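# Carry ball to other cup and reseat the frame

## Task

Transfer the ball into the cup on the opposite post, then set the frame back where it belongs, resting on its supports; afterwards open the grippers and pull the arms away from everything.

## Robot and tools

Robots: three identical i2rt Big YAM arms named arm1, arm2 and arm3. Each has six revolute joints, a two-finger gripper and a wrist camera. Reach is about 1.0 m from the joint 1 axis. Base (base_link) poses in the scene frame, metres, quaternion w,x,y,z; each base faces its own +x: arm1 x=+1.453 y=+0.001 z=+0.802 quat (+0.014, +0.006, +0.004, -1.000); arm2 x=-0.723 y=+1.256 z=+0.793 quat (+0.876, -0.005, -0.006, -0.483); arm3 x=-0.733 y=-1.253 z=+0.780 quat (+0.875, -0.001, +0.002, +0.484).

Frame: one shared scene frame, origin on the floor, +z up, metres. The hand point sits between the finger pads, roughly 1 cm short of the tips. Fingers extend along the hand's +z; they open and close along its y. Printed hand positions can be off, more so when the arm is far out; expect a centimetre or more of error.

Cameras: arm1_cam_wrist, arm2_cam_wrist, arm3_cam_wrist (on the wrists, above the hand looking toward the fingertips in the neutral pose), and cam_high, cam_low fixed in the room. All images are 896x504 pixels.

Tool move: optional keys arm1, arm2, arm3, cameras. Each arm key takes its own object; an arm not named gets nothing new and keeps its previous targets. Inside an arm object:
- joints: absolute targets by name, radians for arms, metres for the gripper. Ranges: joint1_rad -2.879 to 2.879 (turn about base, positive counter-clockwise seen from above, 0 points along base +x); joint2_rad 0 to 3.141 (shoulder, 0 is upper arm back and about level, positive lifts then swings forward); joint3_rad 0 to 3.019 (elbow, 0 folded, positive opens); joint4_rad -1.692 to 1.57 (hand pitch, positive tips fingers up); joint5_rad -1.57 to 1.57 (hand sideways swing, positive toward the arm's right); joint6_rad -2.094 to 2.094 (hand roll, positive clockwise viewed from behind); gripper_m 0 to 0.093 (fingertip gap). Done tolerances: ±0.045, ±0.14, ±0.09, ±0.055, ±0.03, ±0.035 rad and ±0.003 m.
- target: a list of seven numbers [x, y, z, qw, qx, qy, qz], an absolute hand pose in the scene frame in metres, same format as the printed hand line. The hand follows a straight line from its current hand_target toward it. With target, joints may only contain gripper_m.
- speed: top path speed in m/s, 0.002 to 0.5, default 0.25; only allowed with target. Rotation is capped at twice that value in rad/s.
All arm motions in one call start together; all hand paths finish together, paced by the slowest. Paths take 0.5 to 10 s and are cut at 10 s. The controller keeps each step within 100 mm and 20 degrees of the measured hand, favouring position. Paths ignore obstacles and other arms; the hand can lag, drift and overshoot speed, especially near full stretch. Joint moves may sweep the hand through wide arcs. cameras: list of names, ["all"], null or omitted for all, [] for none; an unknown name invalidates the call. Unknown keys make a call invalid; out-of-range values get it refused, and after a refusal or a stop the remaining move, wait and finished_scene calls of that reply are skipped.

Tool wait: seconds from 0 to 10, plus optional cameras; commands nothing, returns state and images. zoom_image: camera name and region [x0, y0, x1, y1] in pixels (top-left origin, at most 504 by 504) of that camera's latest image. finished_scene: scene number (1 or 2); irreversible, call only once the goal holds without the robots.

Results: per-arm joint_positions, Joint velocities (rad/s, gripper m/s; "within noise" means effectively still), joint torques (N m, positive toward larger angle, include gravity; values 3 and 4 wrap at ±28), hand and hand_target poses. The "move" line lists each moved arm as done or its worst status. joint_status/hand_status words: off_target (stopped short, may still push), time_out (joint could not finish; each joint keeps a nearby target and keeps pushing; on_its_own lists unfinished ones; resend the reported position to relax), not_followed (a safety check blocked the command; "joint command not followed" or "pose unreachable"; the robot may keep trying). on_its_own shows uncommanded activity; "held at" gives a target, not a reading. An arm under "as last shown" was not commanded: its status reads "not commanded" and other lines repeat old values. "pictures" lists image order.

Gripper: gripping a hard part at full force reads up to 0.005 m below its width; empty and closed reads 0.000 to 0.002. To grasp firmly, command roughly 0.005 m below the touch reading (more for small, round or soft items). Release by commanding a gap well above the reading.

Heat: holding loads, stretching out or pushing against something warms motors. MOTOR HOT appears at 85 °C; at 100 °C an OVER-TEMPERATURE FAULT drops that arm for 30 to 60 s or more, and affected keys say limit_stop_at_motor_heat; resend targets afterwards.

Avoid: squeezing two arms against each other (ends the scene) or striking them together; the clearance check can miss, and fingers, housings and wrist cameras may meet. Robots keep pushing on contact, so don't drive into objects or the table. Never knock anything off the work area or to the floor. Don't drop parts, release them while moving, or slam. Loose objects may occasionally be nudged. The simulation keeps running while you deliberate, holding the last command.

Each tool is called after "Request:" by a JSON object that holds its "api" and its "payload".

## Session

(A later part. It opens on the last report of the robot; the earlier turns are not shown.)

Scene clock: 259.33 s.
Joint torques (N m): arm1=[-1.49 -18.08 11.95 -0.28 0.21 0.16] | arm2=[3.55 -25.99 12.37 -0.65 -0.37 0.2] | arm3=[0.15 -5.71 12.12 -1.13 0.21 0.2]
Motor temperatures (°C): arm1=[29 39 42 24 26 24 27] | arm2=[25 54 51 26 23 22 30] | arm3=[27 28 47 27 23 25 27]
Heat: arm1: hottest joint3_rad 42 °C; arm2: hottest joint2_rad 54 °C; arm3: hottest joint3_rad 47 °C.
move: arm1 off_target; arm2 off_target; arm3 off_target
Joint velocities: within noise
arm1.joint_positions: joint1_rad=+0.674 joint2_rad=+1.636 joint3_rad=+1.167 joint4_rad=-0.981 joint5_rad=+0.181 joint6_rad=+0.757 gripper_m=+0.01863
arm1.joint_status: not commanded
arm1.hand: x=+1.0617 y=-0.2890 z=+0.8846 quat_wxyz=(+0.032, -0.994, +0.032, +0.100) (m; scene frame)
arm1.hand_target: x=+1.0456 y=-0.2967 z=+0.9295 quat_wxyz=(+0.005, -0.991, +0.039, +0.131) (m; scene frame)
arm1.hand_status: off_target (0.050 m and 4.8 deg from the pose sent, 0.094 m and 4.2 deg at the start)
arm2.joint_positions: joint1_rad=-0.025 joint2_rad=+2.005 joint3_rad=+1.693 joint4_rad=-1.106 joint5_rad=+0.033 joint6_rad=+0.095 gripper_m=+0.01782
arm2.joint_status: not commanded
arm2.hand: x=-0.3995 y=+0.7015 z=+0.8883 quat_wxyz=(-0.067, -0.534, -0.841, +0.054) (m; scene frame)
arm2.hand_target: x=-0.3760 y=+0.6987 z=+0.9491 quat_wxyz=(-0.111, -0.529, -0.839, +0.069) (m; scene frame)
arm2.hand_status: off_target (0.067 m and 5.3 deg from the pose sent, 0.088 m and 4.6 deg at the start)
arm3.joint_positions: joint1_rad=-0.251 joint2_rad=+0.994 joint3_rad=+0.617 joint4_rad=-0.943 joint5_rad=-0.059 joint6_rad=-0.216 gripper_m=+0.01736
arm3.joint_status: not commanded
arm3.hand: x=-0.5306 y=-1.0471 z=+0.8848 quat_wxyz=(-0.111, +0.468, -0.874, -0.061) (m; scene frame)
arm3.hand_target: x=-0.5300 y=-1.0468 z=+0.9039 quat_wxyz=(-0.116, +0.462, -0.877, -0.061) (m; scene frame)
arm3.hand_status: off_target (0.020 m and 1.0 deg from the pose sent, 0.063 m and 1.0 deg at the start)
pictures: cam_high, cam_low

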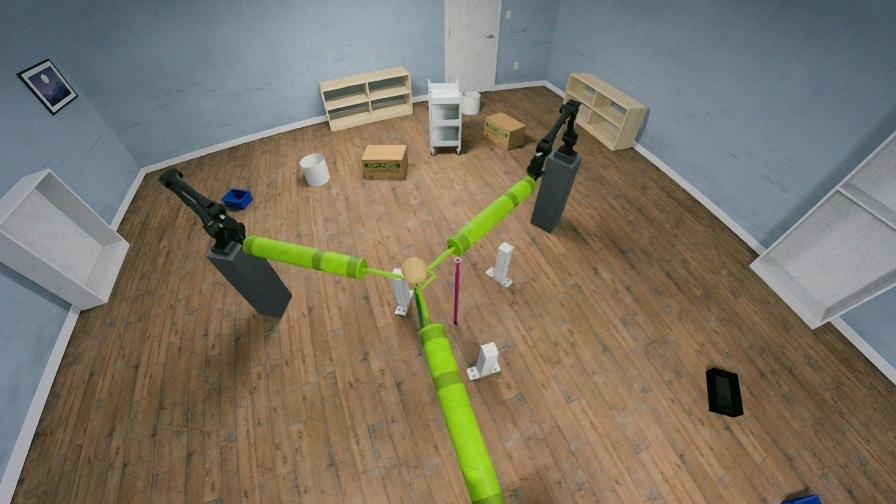

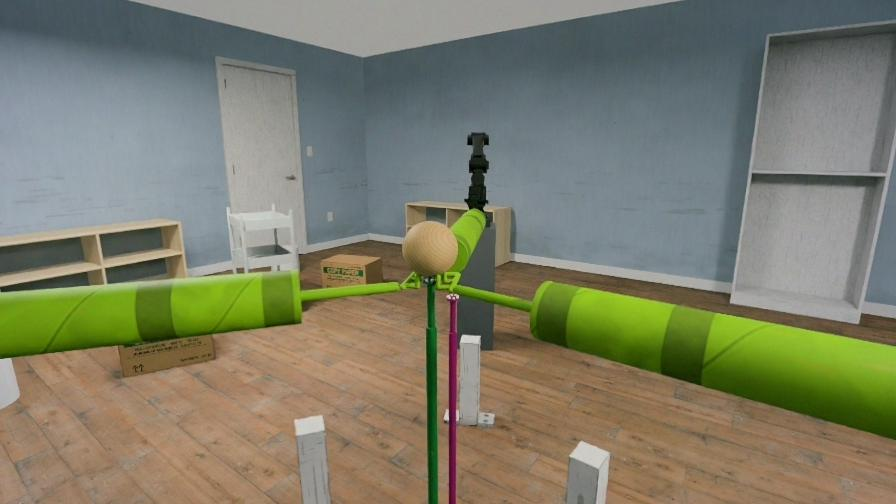

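Request:
{"api": "move", "payload": {"arm1": {"target":[1.044,-0.298,0.970,0.0051,-0.9906,0.039,0.1304],"speed":0.06}, "arm2": {"target":[-0.374,0.696,0.988,0.1104,0.529,0.8384,-0.0696],"speed":0.06}, "arm3": {"target":[-0.530,-1.047,0.944,0.1155,-0.4616,0.8774,0.0608],"speed":0.06}, "cameras": ["cam_low"]}}

Request:
{"api": "zoom_image", "payload": {"camera": "cam_low", "region": [380, 200, 480, 300]}}

Scene clock: 264.67 s.
Joint torques (N m): arm1=[-1.44 -18.32 12.55 -0.65 0.34 0.17] | arm2=[3.55 -26.11 13.23 -0.68 -0.41 0.19] | arm3=[-0.03 -6.01 13.24 -1.36 0.17 0.19]
Motor temperatures (°C): arm1=[29 38 42 24 26 24 27] | arm2=[25 52 53 26 23 22 30] | arm3=[27 28 47 27 23 25 28]
Heat: arm1: hottest joint3_rad 42 °C; arm2: hottest joint3_rad 53 °C; arm3: hottest joint3_rad 47 °C.
move: arm1 off_target; arm2 off_target; arm3 off_target
Joint velocities: within noise
arm1.joint_positions: joint1_rad=+0.674 joint2_rad=+1.606 joint3_rad=+1.227 joint4_rad=-1.081 joint5_rad=+0.178 joint6_rad=+0.757 gripper_m=+0.01863
arm1.joint_status: not commanded
arm1.hand: x=+1.0614 y=-0.2900 z=+0.9183 quat_wxyz=(+0.034, -0.994, +0.032, +0.095) (m; scene frame)
arm1.hand_target: x=+1.0461 y=-0.2964 z=+0.9692 quat_wxyz=(+0.005, -0.991, +0.039, +0.131) (m; scene frame)
arm1.hand_status: off_target (0.055 m and 5.3 deg from the pose sent, 0.088 m and 4.8 deg at the start)
arm2.joint_positions: joint1_rad=-0.025 joint2_rad=+1.990 joint3_rad=+1.757 joint4_rad=-1.198 joint5_rad=+0.033 joint6_rad=+0.095 gripper_m=+0.01782
arm2.joint_status: not commanded
arm2.hand: x=-0.3997 y=+0.7018 z=+0.9207 quat_wxyz=(-0.061, -0.534, -0.842, +0.051) (m; scene frame)
arm2.hand_target: x=-0.3764 y=+0.6994 z=+0.9871 quat_wxyz=(-0.111, -0.529, -0.839, +0.069) (m; scene frame)
arm2.hand_status: off_target (0.072 m and 6.1 deg from the pose sent, 0.103 m and 5.3 deg at the start)
arm3.joint_positions: joint1_rad=-0.250 joint2_rad=+0.964 joint3_rad=+0.692 joint4_rad=-1.059 joint5_rad=-0.058 joint6_rad=-0.214 gripper_m=+0.01736
arm3.joint_status: not commanded
arm3.hand: x=-0.5309 y=-1.0470 z=+0.9176 quat_wxyz=(-0.105, +0.469, -0.875, -0.059) (m; scene frame)
arm3.hand_target: x=-0.5299 y=-1.0468 z=+0.9428 quat_wxyz=(-0.116, +0.462, -0.877, -0.061) (m; scene frame)
arm3.hand_status: off_target (0.026 m and 1.4 deg from the pose sent, 0.059 m and 1.0 deg at the start)
pictures: cam_low

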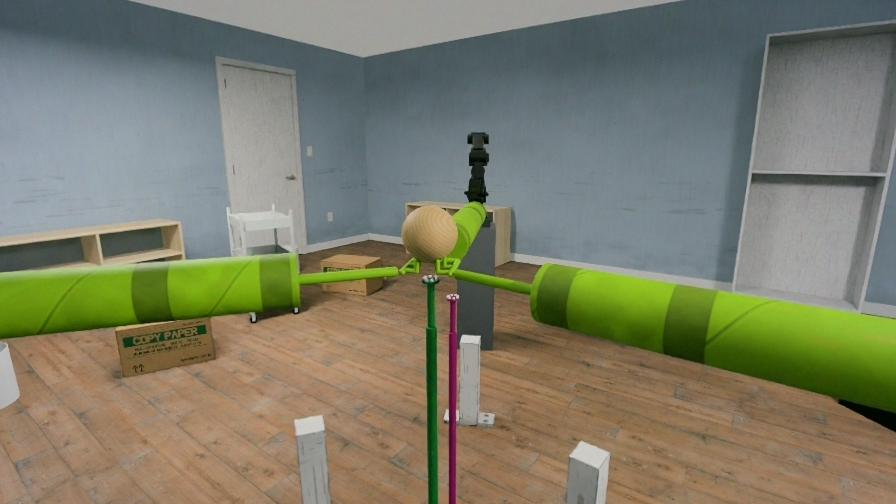

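Scaled by 5.040 from the camera's 896x504 image, which has a finer 1280x720 frame.

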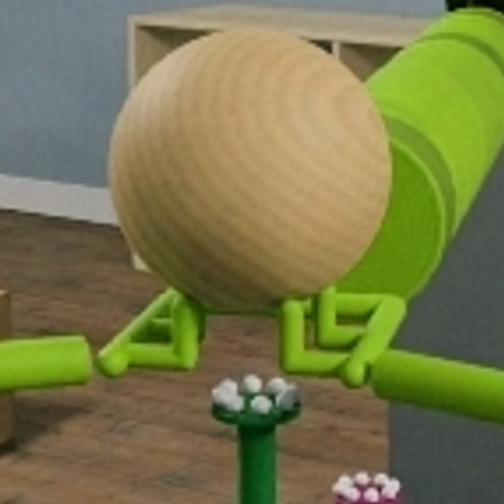

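Request:
{"api": "move", "payload": {"arm1": {"target":[0.918,-0.028,0.945,0.0051,-0.9906,0.039,0.1304],"speed":0.12}, "arm2": {"target":[-0.500,0.966,0.925,0.1104,0.529,0.8384,-0.0696],"speed":0.12}, "arm3": {"target":[-0.656,-0.777,0.938,0.1155,-0.4616,0.8774,0.0608],"speed":0.12}, "cameras": ["cam_high","cam_low"]}}

Request:
{"api": "zoom_image", "payload": {"camera": "cam_low", "region": [400, 210, 500, 310]}}

Request:
{"api": "zoom_image", "payload": {"camera": "cam_high", "region": [400, 210, 490, 300]}}

Scene clock: 272.90 s.
Joint torques (N m): arm1=[-2.55 -16.26 12.77 0.44 -0.34 0.07] | arm2=[3.55 -12.81 7.54 0.38 -0.29 0.19] | arm3=[1.67 -11.22 13.09 -0.66 0.1 0.33]
Motor temperatures (°C): arm1=[29 38 44 24 26 24 27] | arm2=[25 50 51 26 23 22 30] | arm3=[27 28 47 27 23 25 28]
Heat: arm1: hottest joint3_rad 44 °C; arm2: hottest joint3_rad 51 °C; arm3: hottest joint3_rad 47 °C.
move: arm1 off_target; arm2 off_target; arm3 off_target
Joint velocities: within noise
arm1.joint_positions: joint1_rad=+0.052 joint2_rad=+1.630 joint3_rad=+1.223 joint4_rad=-0.972 joint5_rad=+0.040 joint6_rad=+0.148 gripper_m=+0.01862
arm1.joint_status: not commanded
arm1.hand: x=+0.9429 y=-0.0340 z=+0.9077 quat_wxyz=(+0.013, -0.995, +0.035, +0.092) (m; scene frame)
arm1.hand_target: x=+0.9203 y=-0.0277 z=+0.9454 quat_wxyz=(+0.006, -0.991, +0.039, +0.131) (m; scene frame)
arm1.hand_status: off_target (0.045 m and 4.5 deg from the pose sent, 0.300 m and 5.3 deg at the start)
arm2.joint_positions: joint1_rad=+0.091 joint2_rad=+1.272 joint3_rad=+0.833 joint4_rad=-0.942 joint5_rad=+0.060 joint6_rad=+0.206 gripper_m=+0.01782
arm2.joint_status: not commanded
arm2.hand: x=-0.5092 y=+0.9597 z=+0.9078 quat_wxyz=(-0.085, -0.532, -0.840, +0.066) (m; scene frame)
arm2.hand_target: x=-0.5004 y=+0.9657 z=+0.9244 quat_wxyz=(-0.110, -0.529, -0.839, +0.069) (m; scene frame)
arm2.hand_status: off_target (0.021 m and 3.0 deg from the pose sent, 0.283 m and 6.1 deg at the start)
arm3.joint_positions: joint1_rad=+0.424 joint2_rad=+1.500 joint3_rad=+1.134 joint4_rad=-0.987 joint5_rad=+0.125 joint6_rad=+0.444 gripper_m=+0.01736
arm3.joint_status: not commanded
arm3.hand: x=-0.6475 y=-0.7877 z=+0.9155 quat_wxyz=(-0.112, +0.466, -0.876, -0.050) (m; scene frame)
arm3.hand_target: x=-0.6560 y=-0.7777 z=+0.9378 quat_wxyz=(-0.116, +0.462, -0.877, -0.062) (m; scene frame)
arm3.hand_status: off_target (0.026 m and 1.4 deg from the pose sent, 0.298 m and 1.4 deg at the start)
pictures: cam_high, cam_low

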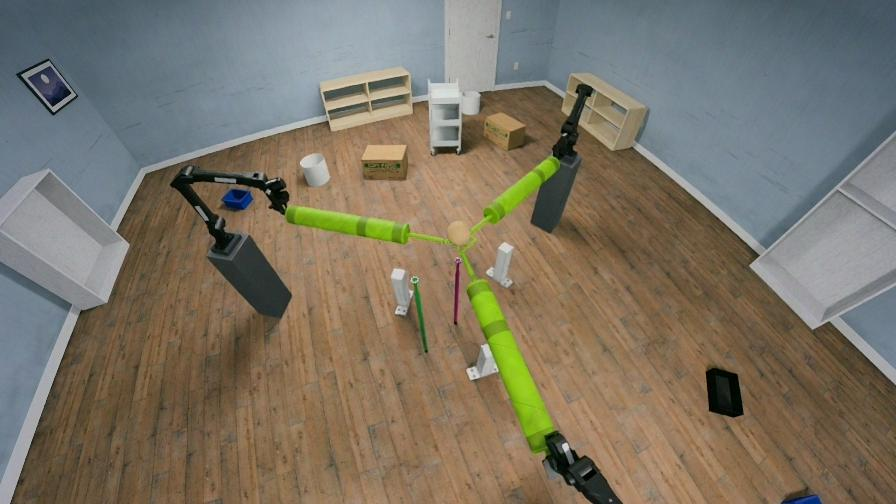

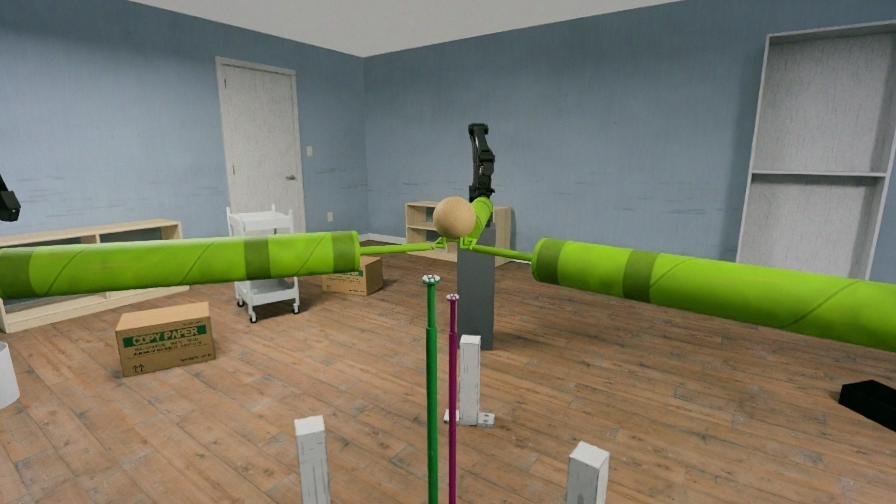

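Scaled by 5.040 from the camera's 896x504 image, which has a finer 1280x720 frame.

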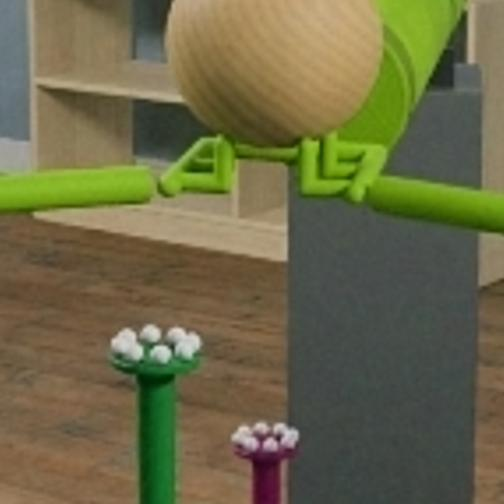

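Scaled by 5.600 from the camera's 896x504 image, which has a finer 1280x720 frame.

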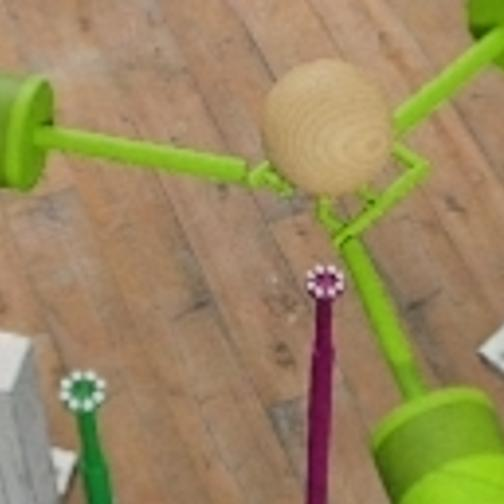

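Request:
{"api": "move", "payload": {"arm1": {"target":[0.906,-0.018,0.802,0.0051,-0.9906,0.039,0.1304],"speed":0.08}, "arm2": {"target":[-0.512,0.976,0.784,0.1104,0.529,0.8384,-0.0696],"speed":0.08}, "arm3": {"target":[-0.668,-0.767,0.790,0.1155,-0.4616,0.8774,0.0608],"speed":0.08}, "cameras": ["cam_high","cam_low"]}}

Request:
{"api": "zoom_image", "payload": {"camera": "cam_low", "region": [405, 230, 505, 330]}}

Request:
{"api": "zoom_image", "payload": {"camera": "cam_high", "region": [400, 210, 490, 300]}}

Scene clock: 289.63 s.
Joint torques (N m): arm1=[-2.02 -18.32 7.69 1.48 -0.52 0.11] | arm2=[2.78 -9.47 5.34 1.03 -0.31 0.12] | arm3=[0.79 -12.45 8.08 0.88 0.38 0.22]
Motor temperatures (°C): arm1=[29 38 43 24 26 24 27] | arm2=[25 45 47 26 23 22 30] | arm3=[27 29 45 27 23 25 28]
Heat: arm1: hottest joint3_rad 43 °C; arm2: hottest joint3_rad 47 °C; arm3: hottest joint3_rad 45 °C.
move: arm1 off_target; arm2 done; arm3 done
Joint velocities: within noise
arm1.joint_positions: joint1_rad=+0.027 joint2_rad=+1.853 joint3_rad=+1.134 joint4_rad=-0.647 joint5_rad=+0.039 joint6_rad=+0.126 gripper_m=+0.01862
arm1.joint_status: not commanded
arm1.hand: x=+0.9234 y=-0.0215 z=+0.7788 quat_wxyz=(+0.015, -0.994, +0.036, +0.098) (m; scene frame)
arm1.hand_target: x=+0.9067 y=-0.0177 z=+0.8022 quat_wxyz=(+0.006, -0.991, +0.039, +0.130) (m; scene frame)
arm1.hand_status: off_target (0.029 m and 3.9 deg from the pose sent, 0.113 m and 4.5 deg at the start)
arm2.joint_positions: joint1_rad=+0.093 joint2_rad=+1.453 joint3_rad=+0.590 joint4_rad=-0.486 joint5_rad=+0.060 joint6_rad=+0.209 gripper_m=+0.01782
arm2.joint_status: not commanded
arm2.hand: x=-0.5202 y=+0.9742 z=+0.7834 quat_wxyz=(-0.100, -0.532, -0.838, +0.071) (m; scene frame)
arm2.hand_target: x=-0.5121 y=+0.9761 z=+0.7841 quat_wxyz=(-0.110, -0.529, -0.839, +0.069) (m; scene frame)
arm2.hand_status: done (0.008 m and 1.3 deg from the pose sent, 0.125 m and 3.0 deg at the start)
arm3.joint_positions: joint1_rad=+0.463 joint2_rad=+1.717 joint3_rad=+1.004 joint4_rad=-0.640 joint5_rad=+0.126 joint6_rad=+0.482 gripper_m=+0.01736
arm3.joint_status: not commanded
arm3.hand: x=-0.6647 y=-0.7715 z=+0.7843 quat_wxyz=(-0.110, +0.467, -0.876, -0.054) (m; scene frame)
arm3.hand_target: x=-0.6681 y=-0.7669 z=+0.7900 quat_wxyz=(-0.115, +0.462, -0.877, -0.061) (m; scene frame)
arm3.hand_status: done (0.008 m and 1.1 deg from the pose sent, 0.129 m and 1.4 deg at the start)
pictures: cam_high, cam_low

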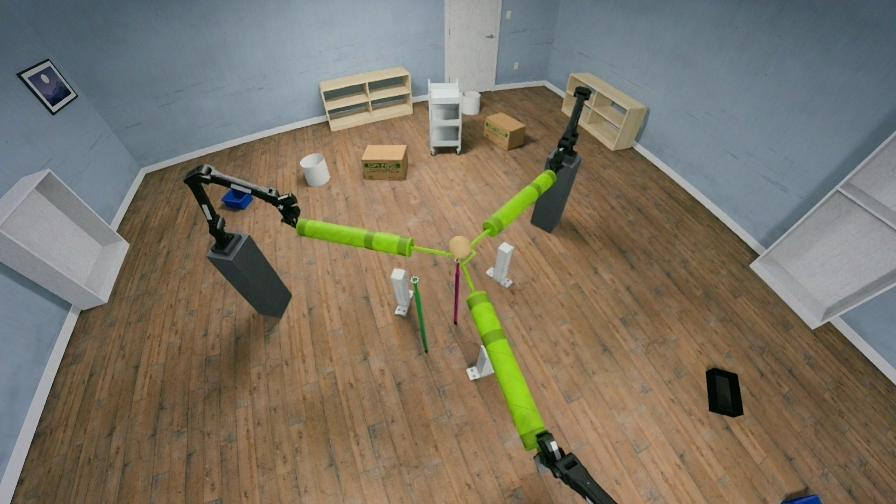

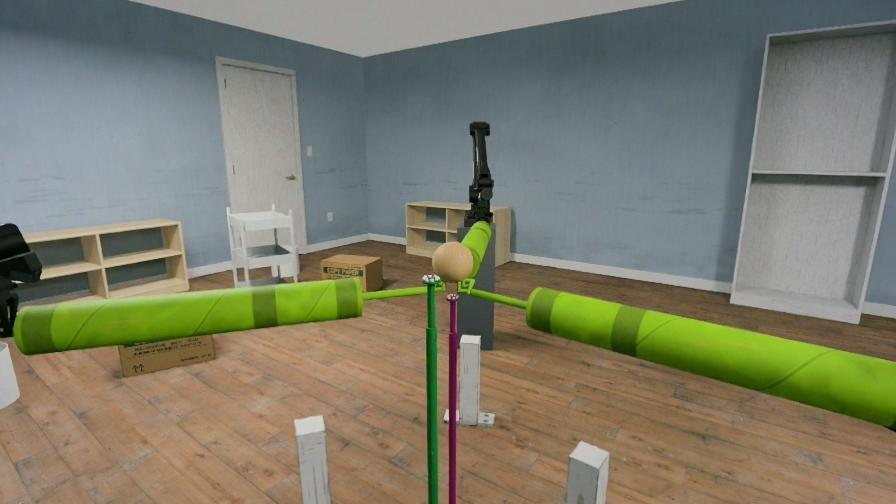

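Scaled by 5.040 from the camera's 896x504 image, which has a finer 1280x720 frame.

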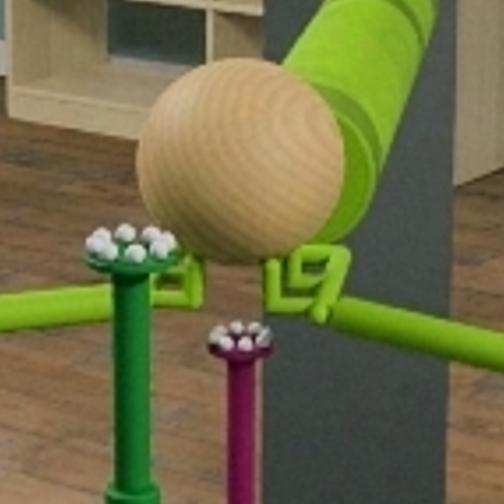

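Scaled by 5.600 from the camera's 896x504 image, which has a finer 1280x720 frame.

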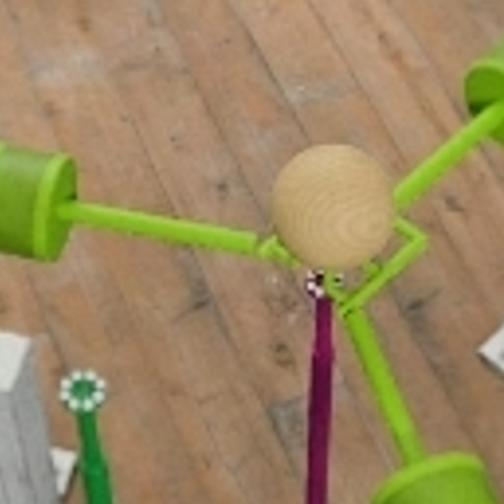

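Request:
{"api": "move", "payload": {"arm1": {"target":[0.911,-0.029,0.747,0.0051,-0.9906,0.039,0.1304],"speed":0.05}, "arm2": {"target":[-0.507,0.965,0.728,0.1104,0.529,0.8384,-0.0696],"speed":0.05}, "arm3": {"target":[-0.663,-0.778,0.735,0.1155,-0.4616,0.8774,0.0608],"speed":0.05}, "cameras": ["cam_high","cam_low"]}}

Request:
{"api": "zoom_image", "payload": {"camera": "cam_low", "region": [405, 240, 505, 340]}}

Request:
{"api": "zoom_image", "payload": {"camera": "cam_high", "region": [400, 210, 490, 300]}}

Scene clock: 302.47 s.
Joint torques (N m): arm1=[-0.62 -17.96 6.58 1.58 -0.16 0.29] | arm2=[2.08 -10.46 4.51 1.28 -0.37 0.04] | arm3=[-0.03 -11.99 6.52 0.92 -0.02 0.1]
Motor temperatures (°C): arm1=[29 37 41 24 26 24 27] | arm2=[25 42 44 26 23 22 30] | arm3=[27 29 43 27 23 25 28]
Heat: arm1: hottest joint3_rad 41 °C; arm2: hottest joint3_rad 44 °C; arm3: hottest joint3_rad 43 °C.
move: arm1 off_target; arm2 done; arm3 done
Joint velocities: within noise
arm1.joint_positions: joint1_rad=+0.034 joint2_rad=+1.936 joint3_rad=+1.095 joint4_rad=-0.513 joint5_rad=+0.034 joint6_rad=+0.129 gripper_m=+0.01862
arm1.joint_status: not commanded
arm1.hand: x=+0.9263 y=-0.0254 z=+0.7305 quat_wxyz=(+0.011, -0.994, +0.035, +0.104) (m; scene frame)
arm1.hand_target: x=+0.9115 y=-0.0289 z=+0.7471 quat_wxyz=(+0.005, -0.991, +0.039, +0.130) (m; scene frame)
arm1.hand_status: off_target (0.023 m and 3.2 deg from the pose sent, 0.035 m and 3.9 deg at the start)
arm2.joint_positions: joint1_rad=+0.093 joint2_rad=+1.645 joint3_rad=+0.576 joint4_rad=-0.290 joint5_rad=+0.059 joint6_rad=+0.209 gripper_m=+0.01782
arm2.joint_status: not commanded
arm2.hand: x=-0.5164 y=+0.9690 z=+0.7268 quat_wxyz=(-0.095, -0.532, -0.839, +0.069) (m; scene frame)
arm2.hand_target: x=-0.5071 y=+0.9652 z=+0.7282 quat_wxyz=(-0.110, -0.529, -0.839, +0.069) (m; scene frame)
arm2.hand_status: done (0.010 m and 1.8 deg from the pose sent, 0.058 m and 1.3 deg at the start)
arm3.joint_positions: joint1_rad=+0.459 joint2_rad=+1.798 joint3_rad=+0.944 joint4_rad=-0.481 joint5_rad=+0.132 joint6_rad=+0.480 gripper_m=+0.01736
arm3.joint_status: not commanded
arm3.hand: x=-0.6622 y=-0.7768 z=+0.7365 quat_wxyz=(-0.118, +0.464, -0.876, -0.060) (m; scene frame)
arm3.hand_target: x=-0.6629 y=-0.7779 z=+0.7351 quat_wxyz=(-0.116, +0.462, -0.877, -0.061) (m; scene frame)
arm3.hand_status: done (0.002 m and 0.5 deg from the pose sent, 0.050 m and 1.1 deg at the start)
pictures: cam_high, cam_low

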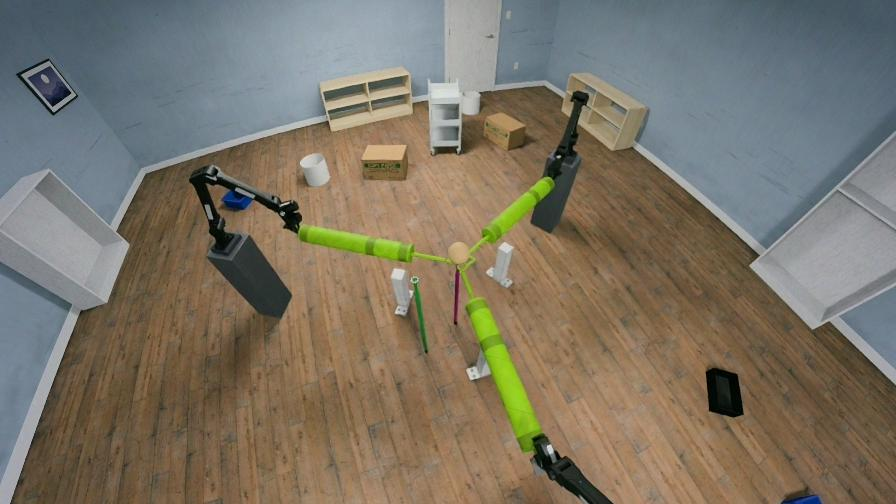

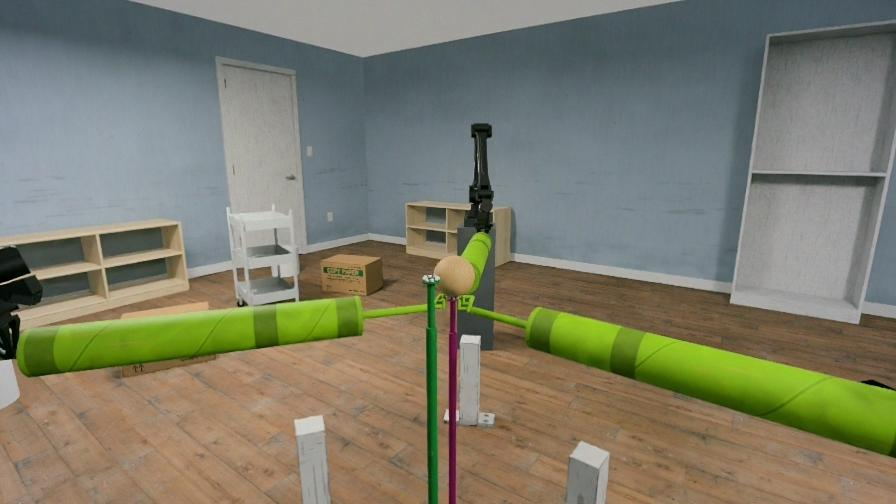

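Scaled by 5.040 from the camera's 896x504 image, which has a finer 1280x720 frame.

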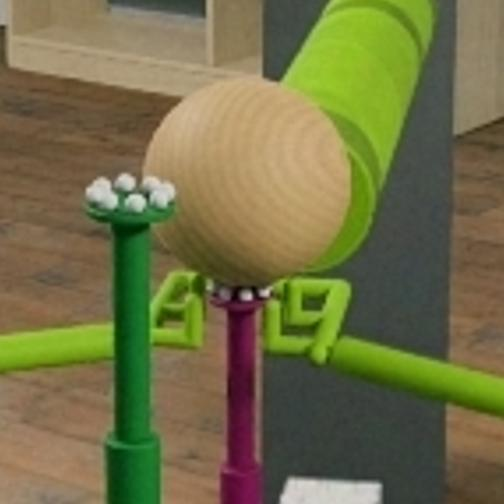

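Scaled by 5.600 from the camera's 896x504 image, which has a finer 1280x720 frame.

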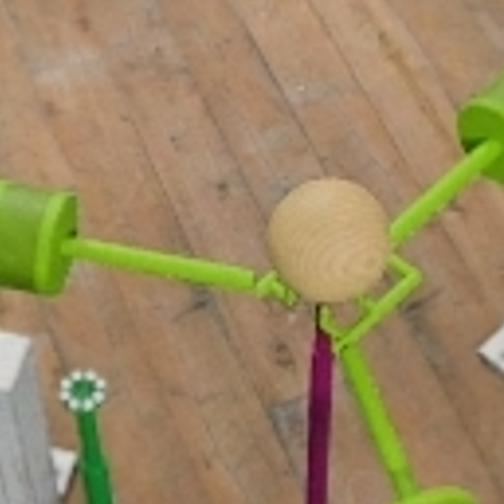

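Request:
{"api": "move", "payload": {"arm1": {"target":[0.911,-0.035,0.717,0.0051,-0.9906,0.039,0.1304],"speed":0.04}, "arm2": {"target":[-0.507,0.959,0.700,0.1104,0.529,0.8384,-0.0696],"speed":0.04}, "arm3": {"target":[-0.663,-0.784,0.700,0.1155,-0.4616,0.8774,0.0608],"speed":0.04}, "cameras": ["cam_high","cam_low"]}}

Request:
{"api": "zoom_image", "payload": {"camera": "cam_low", "region": [405, 240, 505, 340]}}

Request:
{"api": "zoom_image", "payload": {"camera": "cam_high", "region": [400, 210, 490, 300]}}

Scene clock: 316.13 s.
Joint torques (N m): arm1=[-0.38 -18.26 6.09 1.61 -0.04 0.3] | arm2=[1.14 -10.81 4.15 1.17 -0.42 -0.07] | arm3=[-0.21 -12.04 5.55 0.95 -0.03 0.08]
Motor temperatures (°C): arm1=[29 36 39 24 26 24 28] | arm2=[25 40 42 26 23 22 30] | arm3=[26 29 41 27 23 25 28]
Heat: arm1: hottest joint3_rad 39 °C; arm2: hottest joint3_rad 42 °C; arm3: hottest joint3_rad 41 °C.
move: arm1 off_target; arm2 done; arm3 done
Joint velocities: within noise
arm1.joint_positions: joint1_rad=+0.043 joint2_rad=+1.998 joint3_rad=+1.089 joint4_rad=-0.445 joint5_rad=+0.034 joint6_rad=+0.140 gripper_m=+0.01862
arm1.joint_status: not commanded
arm1.hand: x=+0.9266 y=-0.0302 z=+0.7013 quat_wxyz=(+0.010, -0.994, +0.035, +0.104) (m; scene frame)
arm1.hand_target: x=+0.9114 y=-0.0351 z=+0.7173 quat_wxyz=(+0.005, -0.991, +0.039, +0.130) (m; scene frame)
arm1.hand_status: off_target (0.023 m and 3.1 deg from the pose sent, 0.023 m and 3.2 deg at the start)
arm2.joint_positions: joint1_rad=+0.092 joint2_rad=+1.744 joint3_rad=+0.576 joint4_rad=-0.188 joint5_rad=+0.059 joint6_rad=+0.209 gripper_m=+0.01782
arm2.joint_status: not commanded
arm2.hand: x=-0.5144 y=+0.9662 z=+0.6990 quat_wxyz=(-0.096, -0.532, -0.838, +0.069) (m; scene frame)
arm2.hand_target: x=-0.5071 y=+0.9592 z=+0.7002 quat_wxyz=(-0.110, -0.529, -0.839, +0.070) (m; scene frame)
arm2.hand_status: done (0.010 m and 1.6 deg from the pose sent, 0.030 m and 1.8 deg at the start)
arm3.joint_positions: joint1_rad=+0.459 joint2_rad=+1.865 joint3_rad=+0.917 joint4_rad=-0.381 joint5_rad=+0.132 joint6_rad=+0.480 gripper_m=+0.01736
arm3.joint_status: not commanded
arm3.hand: x=-0.6627 y=-0.7802 z=+0.7033 quat_wxyz=(-0.120, +0.464, -0.875, -0.062) (m; scene frame)
arm3.hand_target: x=-0.6631 y=-0.7840 z=+0.7001 quat_wxyz=(-0.115, +0.462, -0.877, -0.061) (m; scene frame)
arm3.hand_status: done (0.005 m and 0.6 deg from the pose sent, 0.037 m and 0.5 deg at the start)
pictures: cam_high, cam_low

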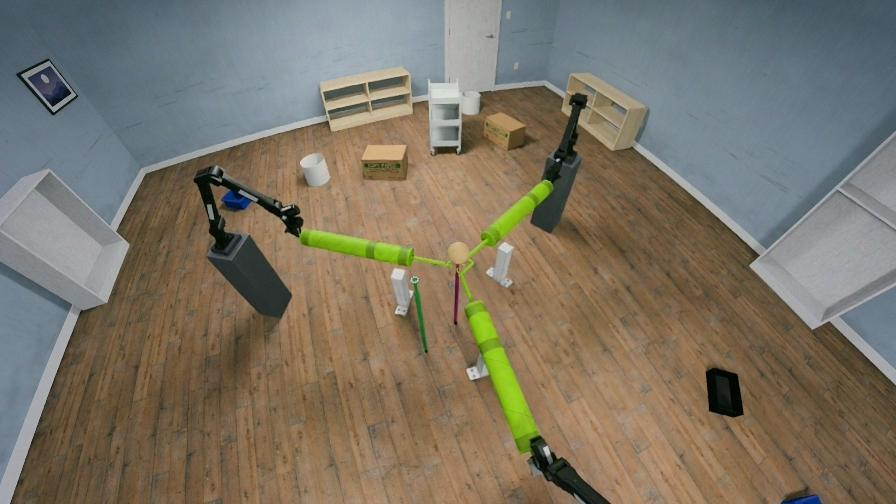

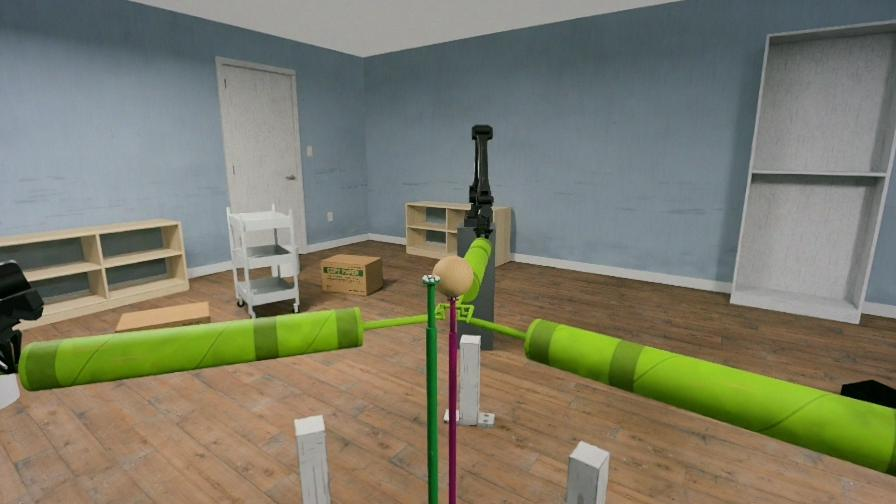

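Scaled by 5.040 from the camera's 896x504 image, which has a finer 1280x720 frame.

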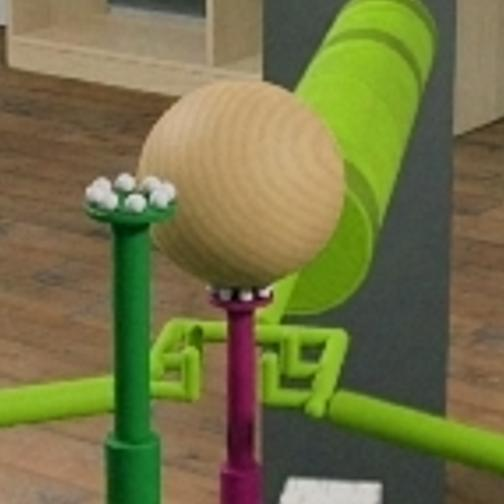

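Scaled by 5.600 from the camera's 896x504 image, which has a finer 1280x720 frame.

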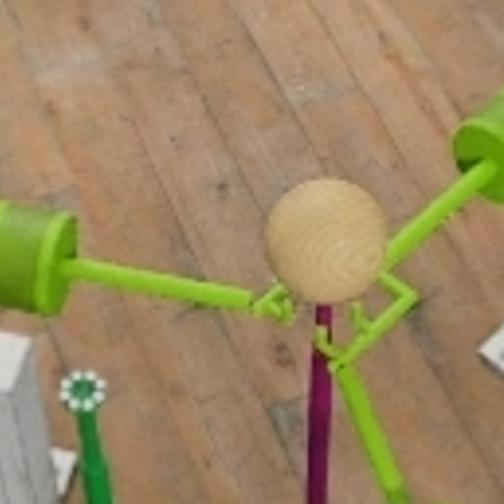

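Request:
{"api": "move", "payload": {"arm1": {"target":[0.868,0.050,0.712,0.0051,-0.9906,0.039,0.1304],"speed":0.08}, "arm2": {"target":[-0.552,1.042,0.695,0.1104,0.529,0.8384,-0.0696],"speed":0.08}, "arm3": {"target":[-0.7065,-0.7005,0.695,0.1155,-0.4616,0.8774,0.0608],"speed":0.08}, "cameras": ["cam_high","cam_low"]}}

Request:
{"api": "move", "payload": {"arm1": {"target":[0.868,0.050,0.535,0.0051,-0.9906,0.039,0.1304],"speed":0.12}, "arm2": {"target":[-0.552,1.042,0.510,0.1104,0.529,0.8384,-0.0696],"speed":0.12}, "arm3": {"target":[-0.7065,-0.7005,0.520,0.1155,-0.4616,0.8774,0.0608],"speed":0.12}, "cameras": ["cam_high","cam_low"]}}

Scene clock: 325.33 s.
Joint torques (N m): arm1=[-1.85 -19.08 8.61 0.24 -0.53 0.15] | arm2=[2.67 -10.58 1.13 0.66 -0.13 0.14] | arm3=[1.38 -14.1 9.03 -0.1 0.14 0.31]
Motor temperatures (°C): arm1=[29 36 38 24 26 24 28] | arm2=[25 39 40 26 23 22 30] | arm3=[26 30 40 27 23 25 28]
Heat: arm1: hottest joint3_rad 38 °C; arm2: hottest joint3_rad 40 °C; arm3: hottest joint3_rad 40 °C.
move: arm1 off_target; arm2 done; arm3 off_target
Joint velocities: within noise
arm1.joint_positions: joint1_rad=-0.103 joint2_rad=+2.077 joint3_rad=+1.203 joint4_rad=-0.464 joint5_rad=+0.004 joint6_rad=-0.001 gripper_m=+0.01862
arm1.joint_status: not commanded
arm1.hand: x=+0.8890 y=+0.0448 z=+0.6924 quat_wxyz=(+0.011, -0.993, +0.036, +0.110) (m; scene frame)
arm1.hand_target: x=+0.8688 y=+0.0500 z=+0.7124 quat_wxyz=(+0.005, -0.991, +0.039, +0.131) (m; scene frame)
arm1.hand_status: off_target (0.029 m and 2.4 deg from the pose sent, 0.100 m and 3.1 deg at the start)
arm2.joint_positions: joint1_rad=+0.138 joint2_rad=+1.662 joint3_rad=+0.349 joint4_rad=-0.040 joint5_rad=+0.066 joint6_rad=+0.249 gripper_m=+0.01782
arm2.joint_status: not commanded
arm2.hand: x=-0.5545 y=+1.0371 z=+0.6899 quat_wxyz=(-0.100, -0.530, -0.839, +0.069) (m; scene frame)
arm2.hand_target: x=-0.5520 y=+1.0418 z=+0.6946 quat_wxyz=(-0.110, -0.529, -0.839, +0.069) (m; scene frame)
arm2.hand_status: done (0.007 m and 1.2 deg from the pose sent, 0.085 m and 1.6 deg at the start)
arm3.joint_positions: joint1_rad=+0.542 joint2_rad=+2.012 joint3_rad=+1.138 joint4_rad=-0.475 joint5_rad=+0.151 joint6_rad=+0.558 gripper_m=+0.01736
arm3.joint_status: not commanded
arm3.hand: x=-0.6975 y=-0.7107 z=+0.6904 quat_wxyz=(-0.118, +0.466, -0.875, -0.058) (m; scene frame)
arm3.hand_target: x=-0.7066 y=-0.7009 z=+0.6952 quat_wxyz=(-0.116, +0.462, -0.877, -0.061) (m; scene frame)
arm3.hand_status: off_target (0.014 m and 0.7 deg from the pose sent, 0.091 m and 0.6 deg at the start)
pictures: cam_high, cam_low

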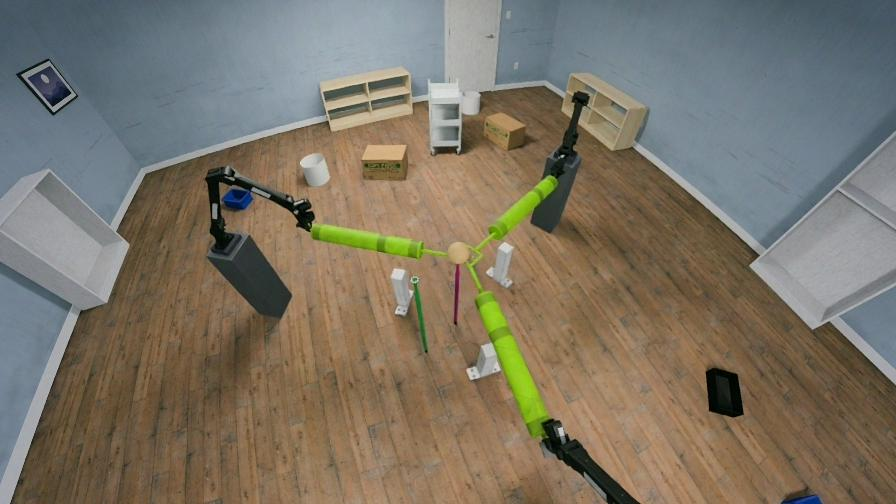

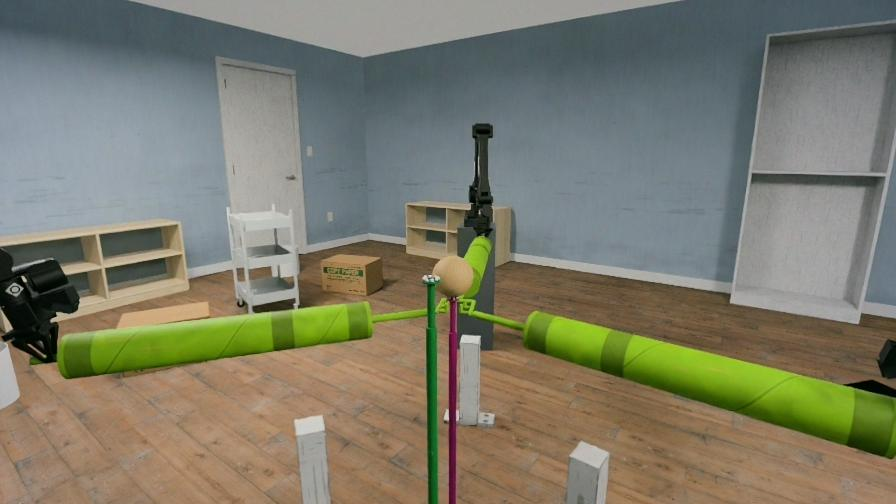

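Scene clock: 327.50 s.
Joint torques (N m): arm1=[-1.55 -20.6 5.11 0.98 -0.37 0.19] | arm2=[2.32 -10.87 -2.81 1.13 -0.09 0.12] | arm3=[1.32 -15.74 5.68 0.84 0.05 0.28]
Motor temperatures (°C): arm1=[29 36 38 24 26 24 28] | arm2=[25 39 40 26 23 22 30] | arm3=[26 30 39 27 23 25 28]
Heat: arm1: hottest joint3_rad 38 °C; arm2: hottest joint3_rad 40 °C; arm3: hottest joint3_rad 39 °C.
move: arm1 off_target; arm2 done; arm3 off_target
Joint velocities: within noise
arm1.joint_positions: joint1_rad=-0.103 joint2_rad=+2.465 joint3_rad=+1.309 joint4_rad=-0.183 joint5_rad=+0.000 joint6_rad=-0.002 gripper_m=+0.01862
arm1.joint_status: not commanded
arm1.hand: x=+0.8873 y=+0.0459 z=+0.5213 quat_wxyz=(+0.009, -0.993, +0.035, +0.110) (m; scene frame)
arm1.hand_target: x=+0.8683 y=+0.0500 z=+0.5353 quat_wxyz=(+0.005, -0.991, +0.039, +0.130) (m; scene frame)
arm1.hand_status: off_target (0.024 m and 2.4 deg from the pose sent, 0.159 m and 2.4 deg at the start)
arm2.joint_positions: joint1_rad=+0.146 joint2_rad=+2.490 joint3_rad=+0.518 joint4_rad=+0.632 joint5_rad=+0.066 joint6_rad=+0.257 gripper_m=+0.01782
arm2.joint_status: not commanded
arm2.hand: x=-0.5539 y=+1.0383 z=+0.5128 quat_wxyz=(-0.107, -0.529, -0.839, +0.071) (m; scene frame)
arm2.hand_target: x=-0.5521 y=+1.0420 z=+0.5101 quat_wxyz=(-0.110, -0.529, -0.839, +0.069) (m; scene frame)
arm2.hand_status: done (0.005 m and 0.4 deg from the pose sent, 0.180 m and 1.2 deg at the start)
arm3.joint_positions: joint1_rad=+0.542 joint2_rad=+2.409 joint3_rad=+1.228 joint4_rad=-0.185 joint5_rad=+0.153 joint6_rad=+0.560 gripper_m=+0.01736
arm3.joint_status: not commanded
arm3.hand: x=-0.6977 y=-0.7112 z=+0.5186 quat_wxyz=(-0.114, +0.466, -0.876, -0.051) (m; scene frame)
arm3.hand_target: x=-0.7066 y=-0.7007 z=+0.5203 quat_wxyz=(-0.115, +0.462, -0.877, -0.061) (m; scene frame)
arm3.hand_status: off_target (0.014 m and 1.3 deg from the pose sent, 0.171 m and 0.7 deg at the start)
pictures: cam_high, cam_low

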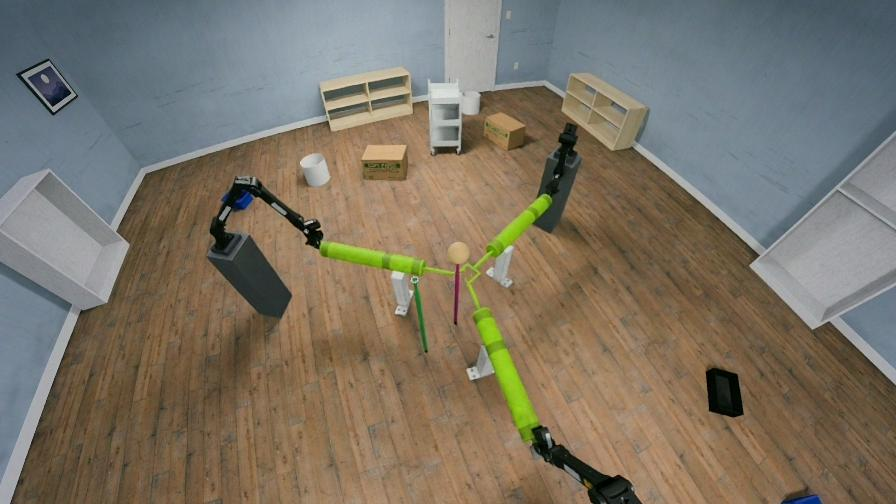

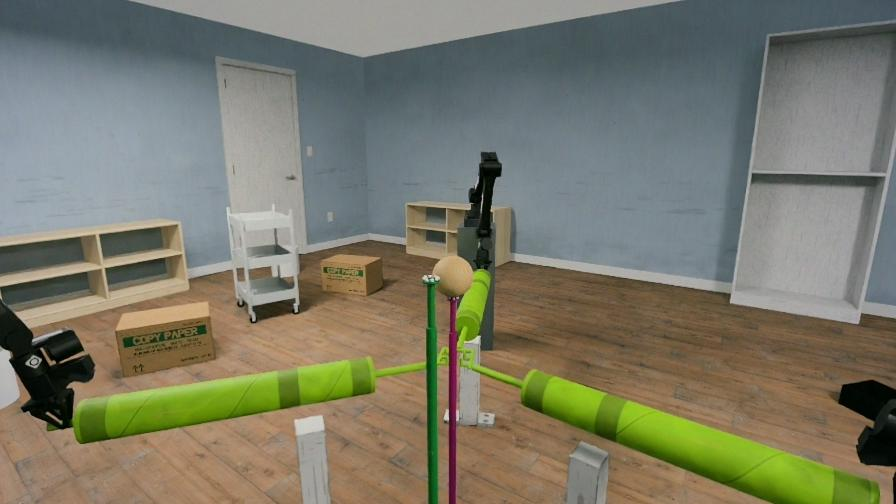

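Request:
{"api": "move", "payload": {"arm1": {"target":[0.864,0.050,0.455,0.0051,-0.9906,0.039,0.1304],"speed":0.06}, "arm2": {"target":[-0.553,1.042,0.437,0.1104,0.529,0.8384,-0.0696],"speed":0.06}, "arm3": {"target":[-0.7115,-0.6985,0.440,0.1155,-0.4616,0.8774,0.0608],"speed":0.06}, "cameras": ["cam_high","cam_low"]}}

Request:
{"api": "zoom_image", "payload": {"camera": "cam_high", "region": [310, 190, 560, 440]}}

Scene clock: 333.57 s.
Joint torques (N m): arm1=[-1.44 -20.31 4.94 1.24 -0.34 0.21] | arm2=[2.14 -10.81 -2.78 1.03 -0.11 0.11] | arm3=[1.67 -15.56 5.35 1.09 0.13 0.3]
Motor temperatures (°C): arm1=[29 36 38 24 26 24 28] | arm2=[25 38 39 26 23 22 30] | arm3=[26 30 39 27 23 25 28]
Heat: arm1: hottest joint3_rad 38 °C; arm2: hottest joint3_rad 39 °C; arm3: hottest joint3_rad 39 °C.
move: arm1 off_target; arm2 done; arm3 off_target
Joint velocities: within noise
arm1.joint_positions: joint1_rad=-0.103 joint2_rad=+2.650 joint3_rad=+1.427 joint4_rad=-0.116 joint5_rad=+0.000 joint6_rad=-0.002 gripper_m=+0.01862
arm1.joint_status: not commanded
arm1.hand: x=+0.8839 y=+0.0469 z=+0.4467 quat_wxyz=(+0.009, -0.993, +0.035, +0.110) (m; scene frame)
arm1.hand_target: x=+0.8645 y=+0.0500 z=+0.4555 quat_wxyz=(+0.005, -0.991, +0.039, +0.130) (m; scene frame)
arm1.hand_status: off_target (0.022 m and 2.4 deg from the pose sent, 0.070 m and 2.4 deg at the start)
arm2.joint_positions: joint1_rad=+0.148 joint2_rad=+2.729 joint3_rad=+0.659 joint4_rad=+0.732 joint5_rad=+0.066 joint6_rad=+0.257 gripper_m=+0.01782
arm2.joint_status: not commanded
arm2.hand: x=-0.5544 y=+1.0387 z=+0.4433 quat_wxyz=(-0.107, -0.529, -0.839, +0.071) (m; scene frame)
arm2.hand_target: x=-0.5531 y=+1.0420 z=+0.4371 quat_wxyz=(-0.110, -0.529, -0.839, +0.069) (m; scene frame)
arm2.hand_status: done (0.007 m and 0.4 deg from the pose sent, 0.076 m and 0.4 deg at the start)
arm3.joint_positions: joint1_rad=+0.547 joint2_rad=+2.598 joint3_rad=+1.334 joint4_rad=-0.106 joint5_rad=+0.153 joint6_rad=+0.567 gripper_m=+0.01736
arm3.joint_status: not commanded
arm3.hand: x=-0.7008 y=-0.7096 z=+0.4428 quat_wxyz=(-0.113, +0.465, -0.877, -0.050) (m; scene frame)
arm3.hand_target: x=-0.7115 y=-0.6989 z=+0.4403 quat_wxyz=(-0.115, +0.462, -0.877, -0.061) (m; scene frame)
arm3.hand_status: off_target (0.016 m and 1.4 deg from the pose sent, 0.081 m and 1.3 deg at the start)
pictures: cam_high, cam_low

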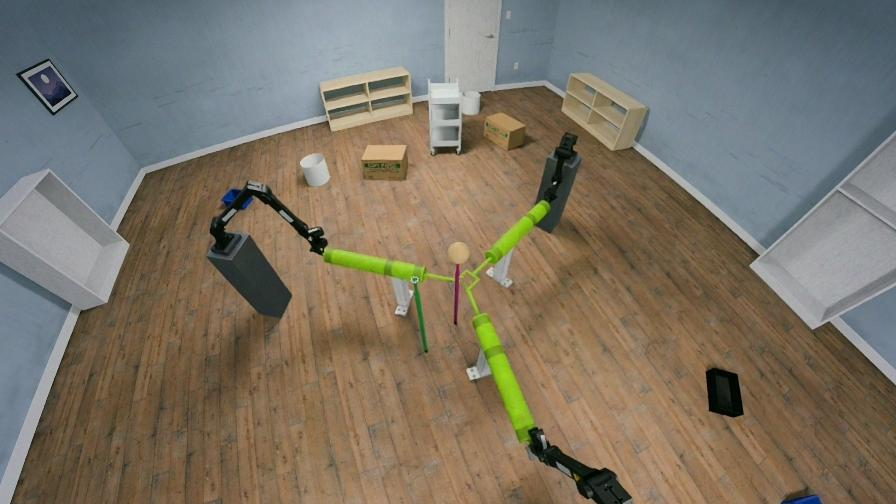

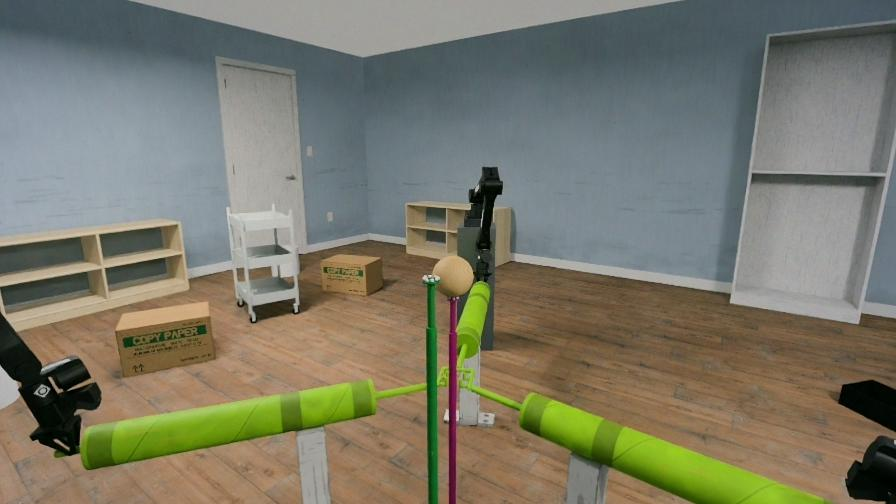

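Scaled by 2.016 from the camera's 896x504 image, which has a finer 1280x720 frame.

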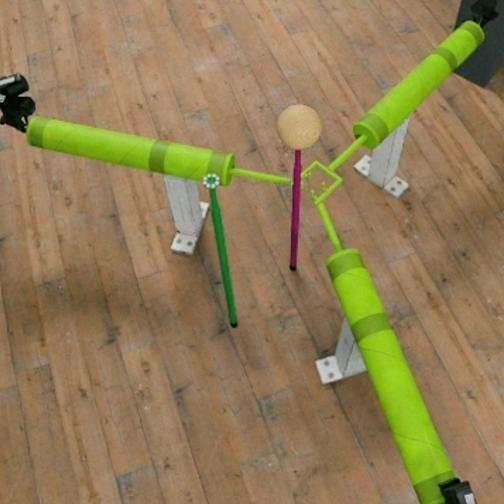

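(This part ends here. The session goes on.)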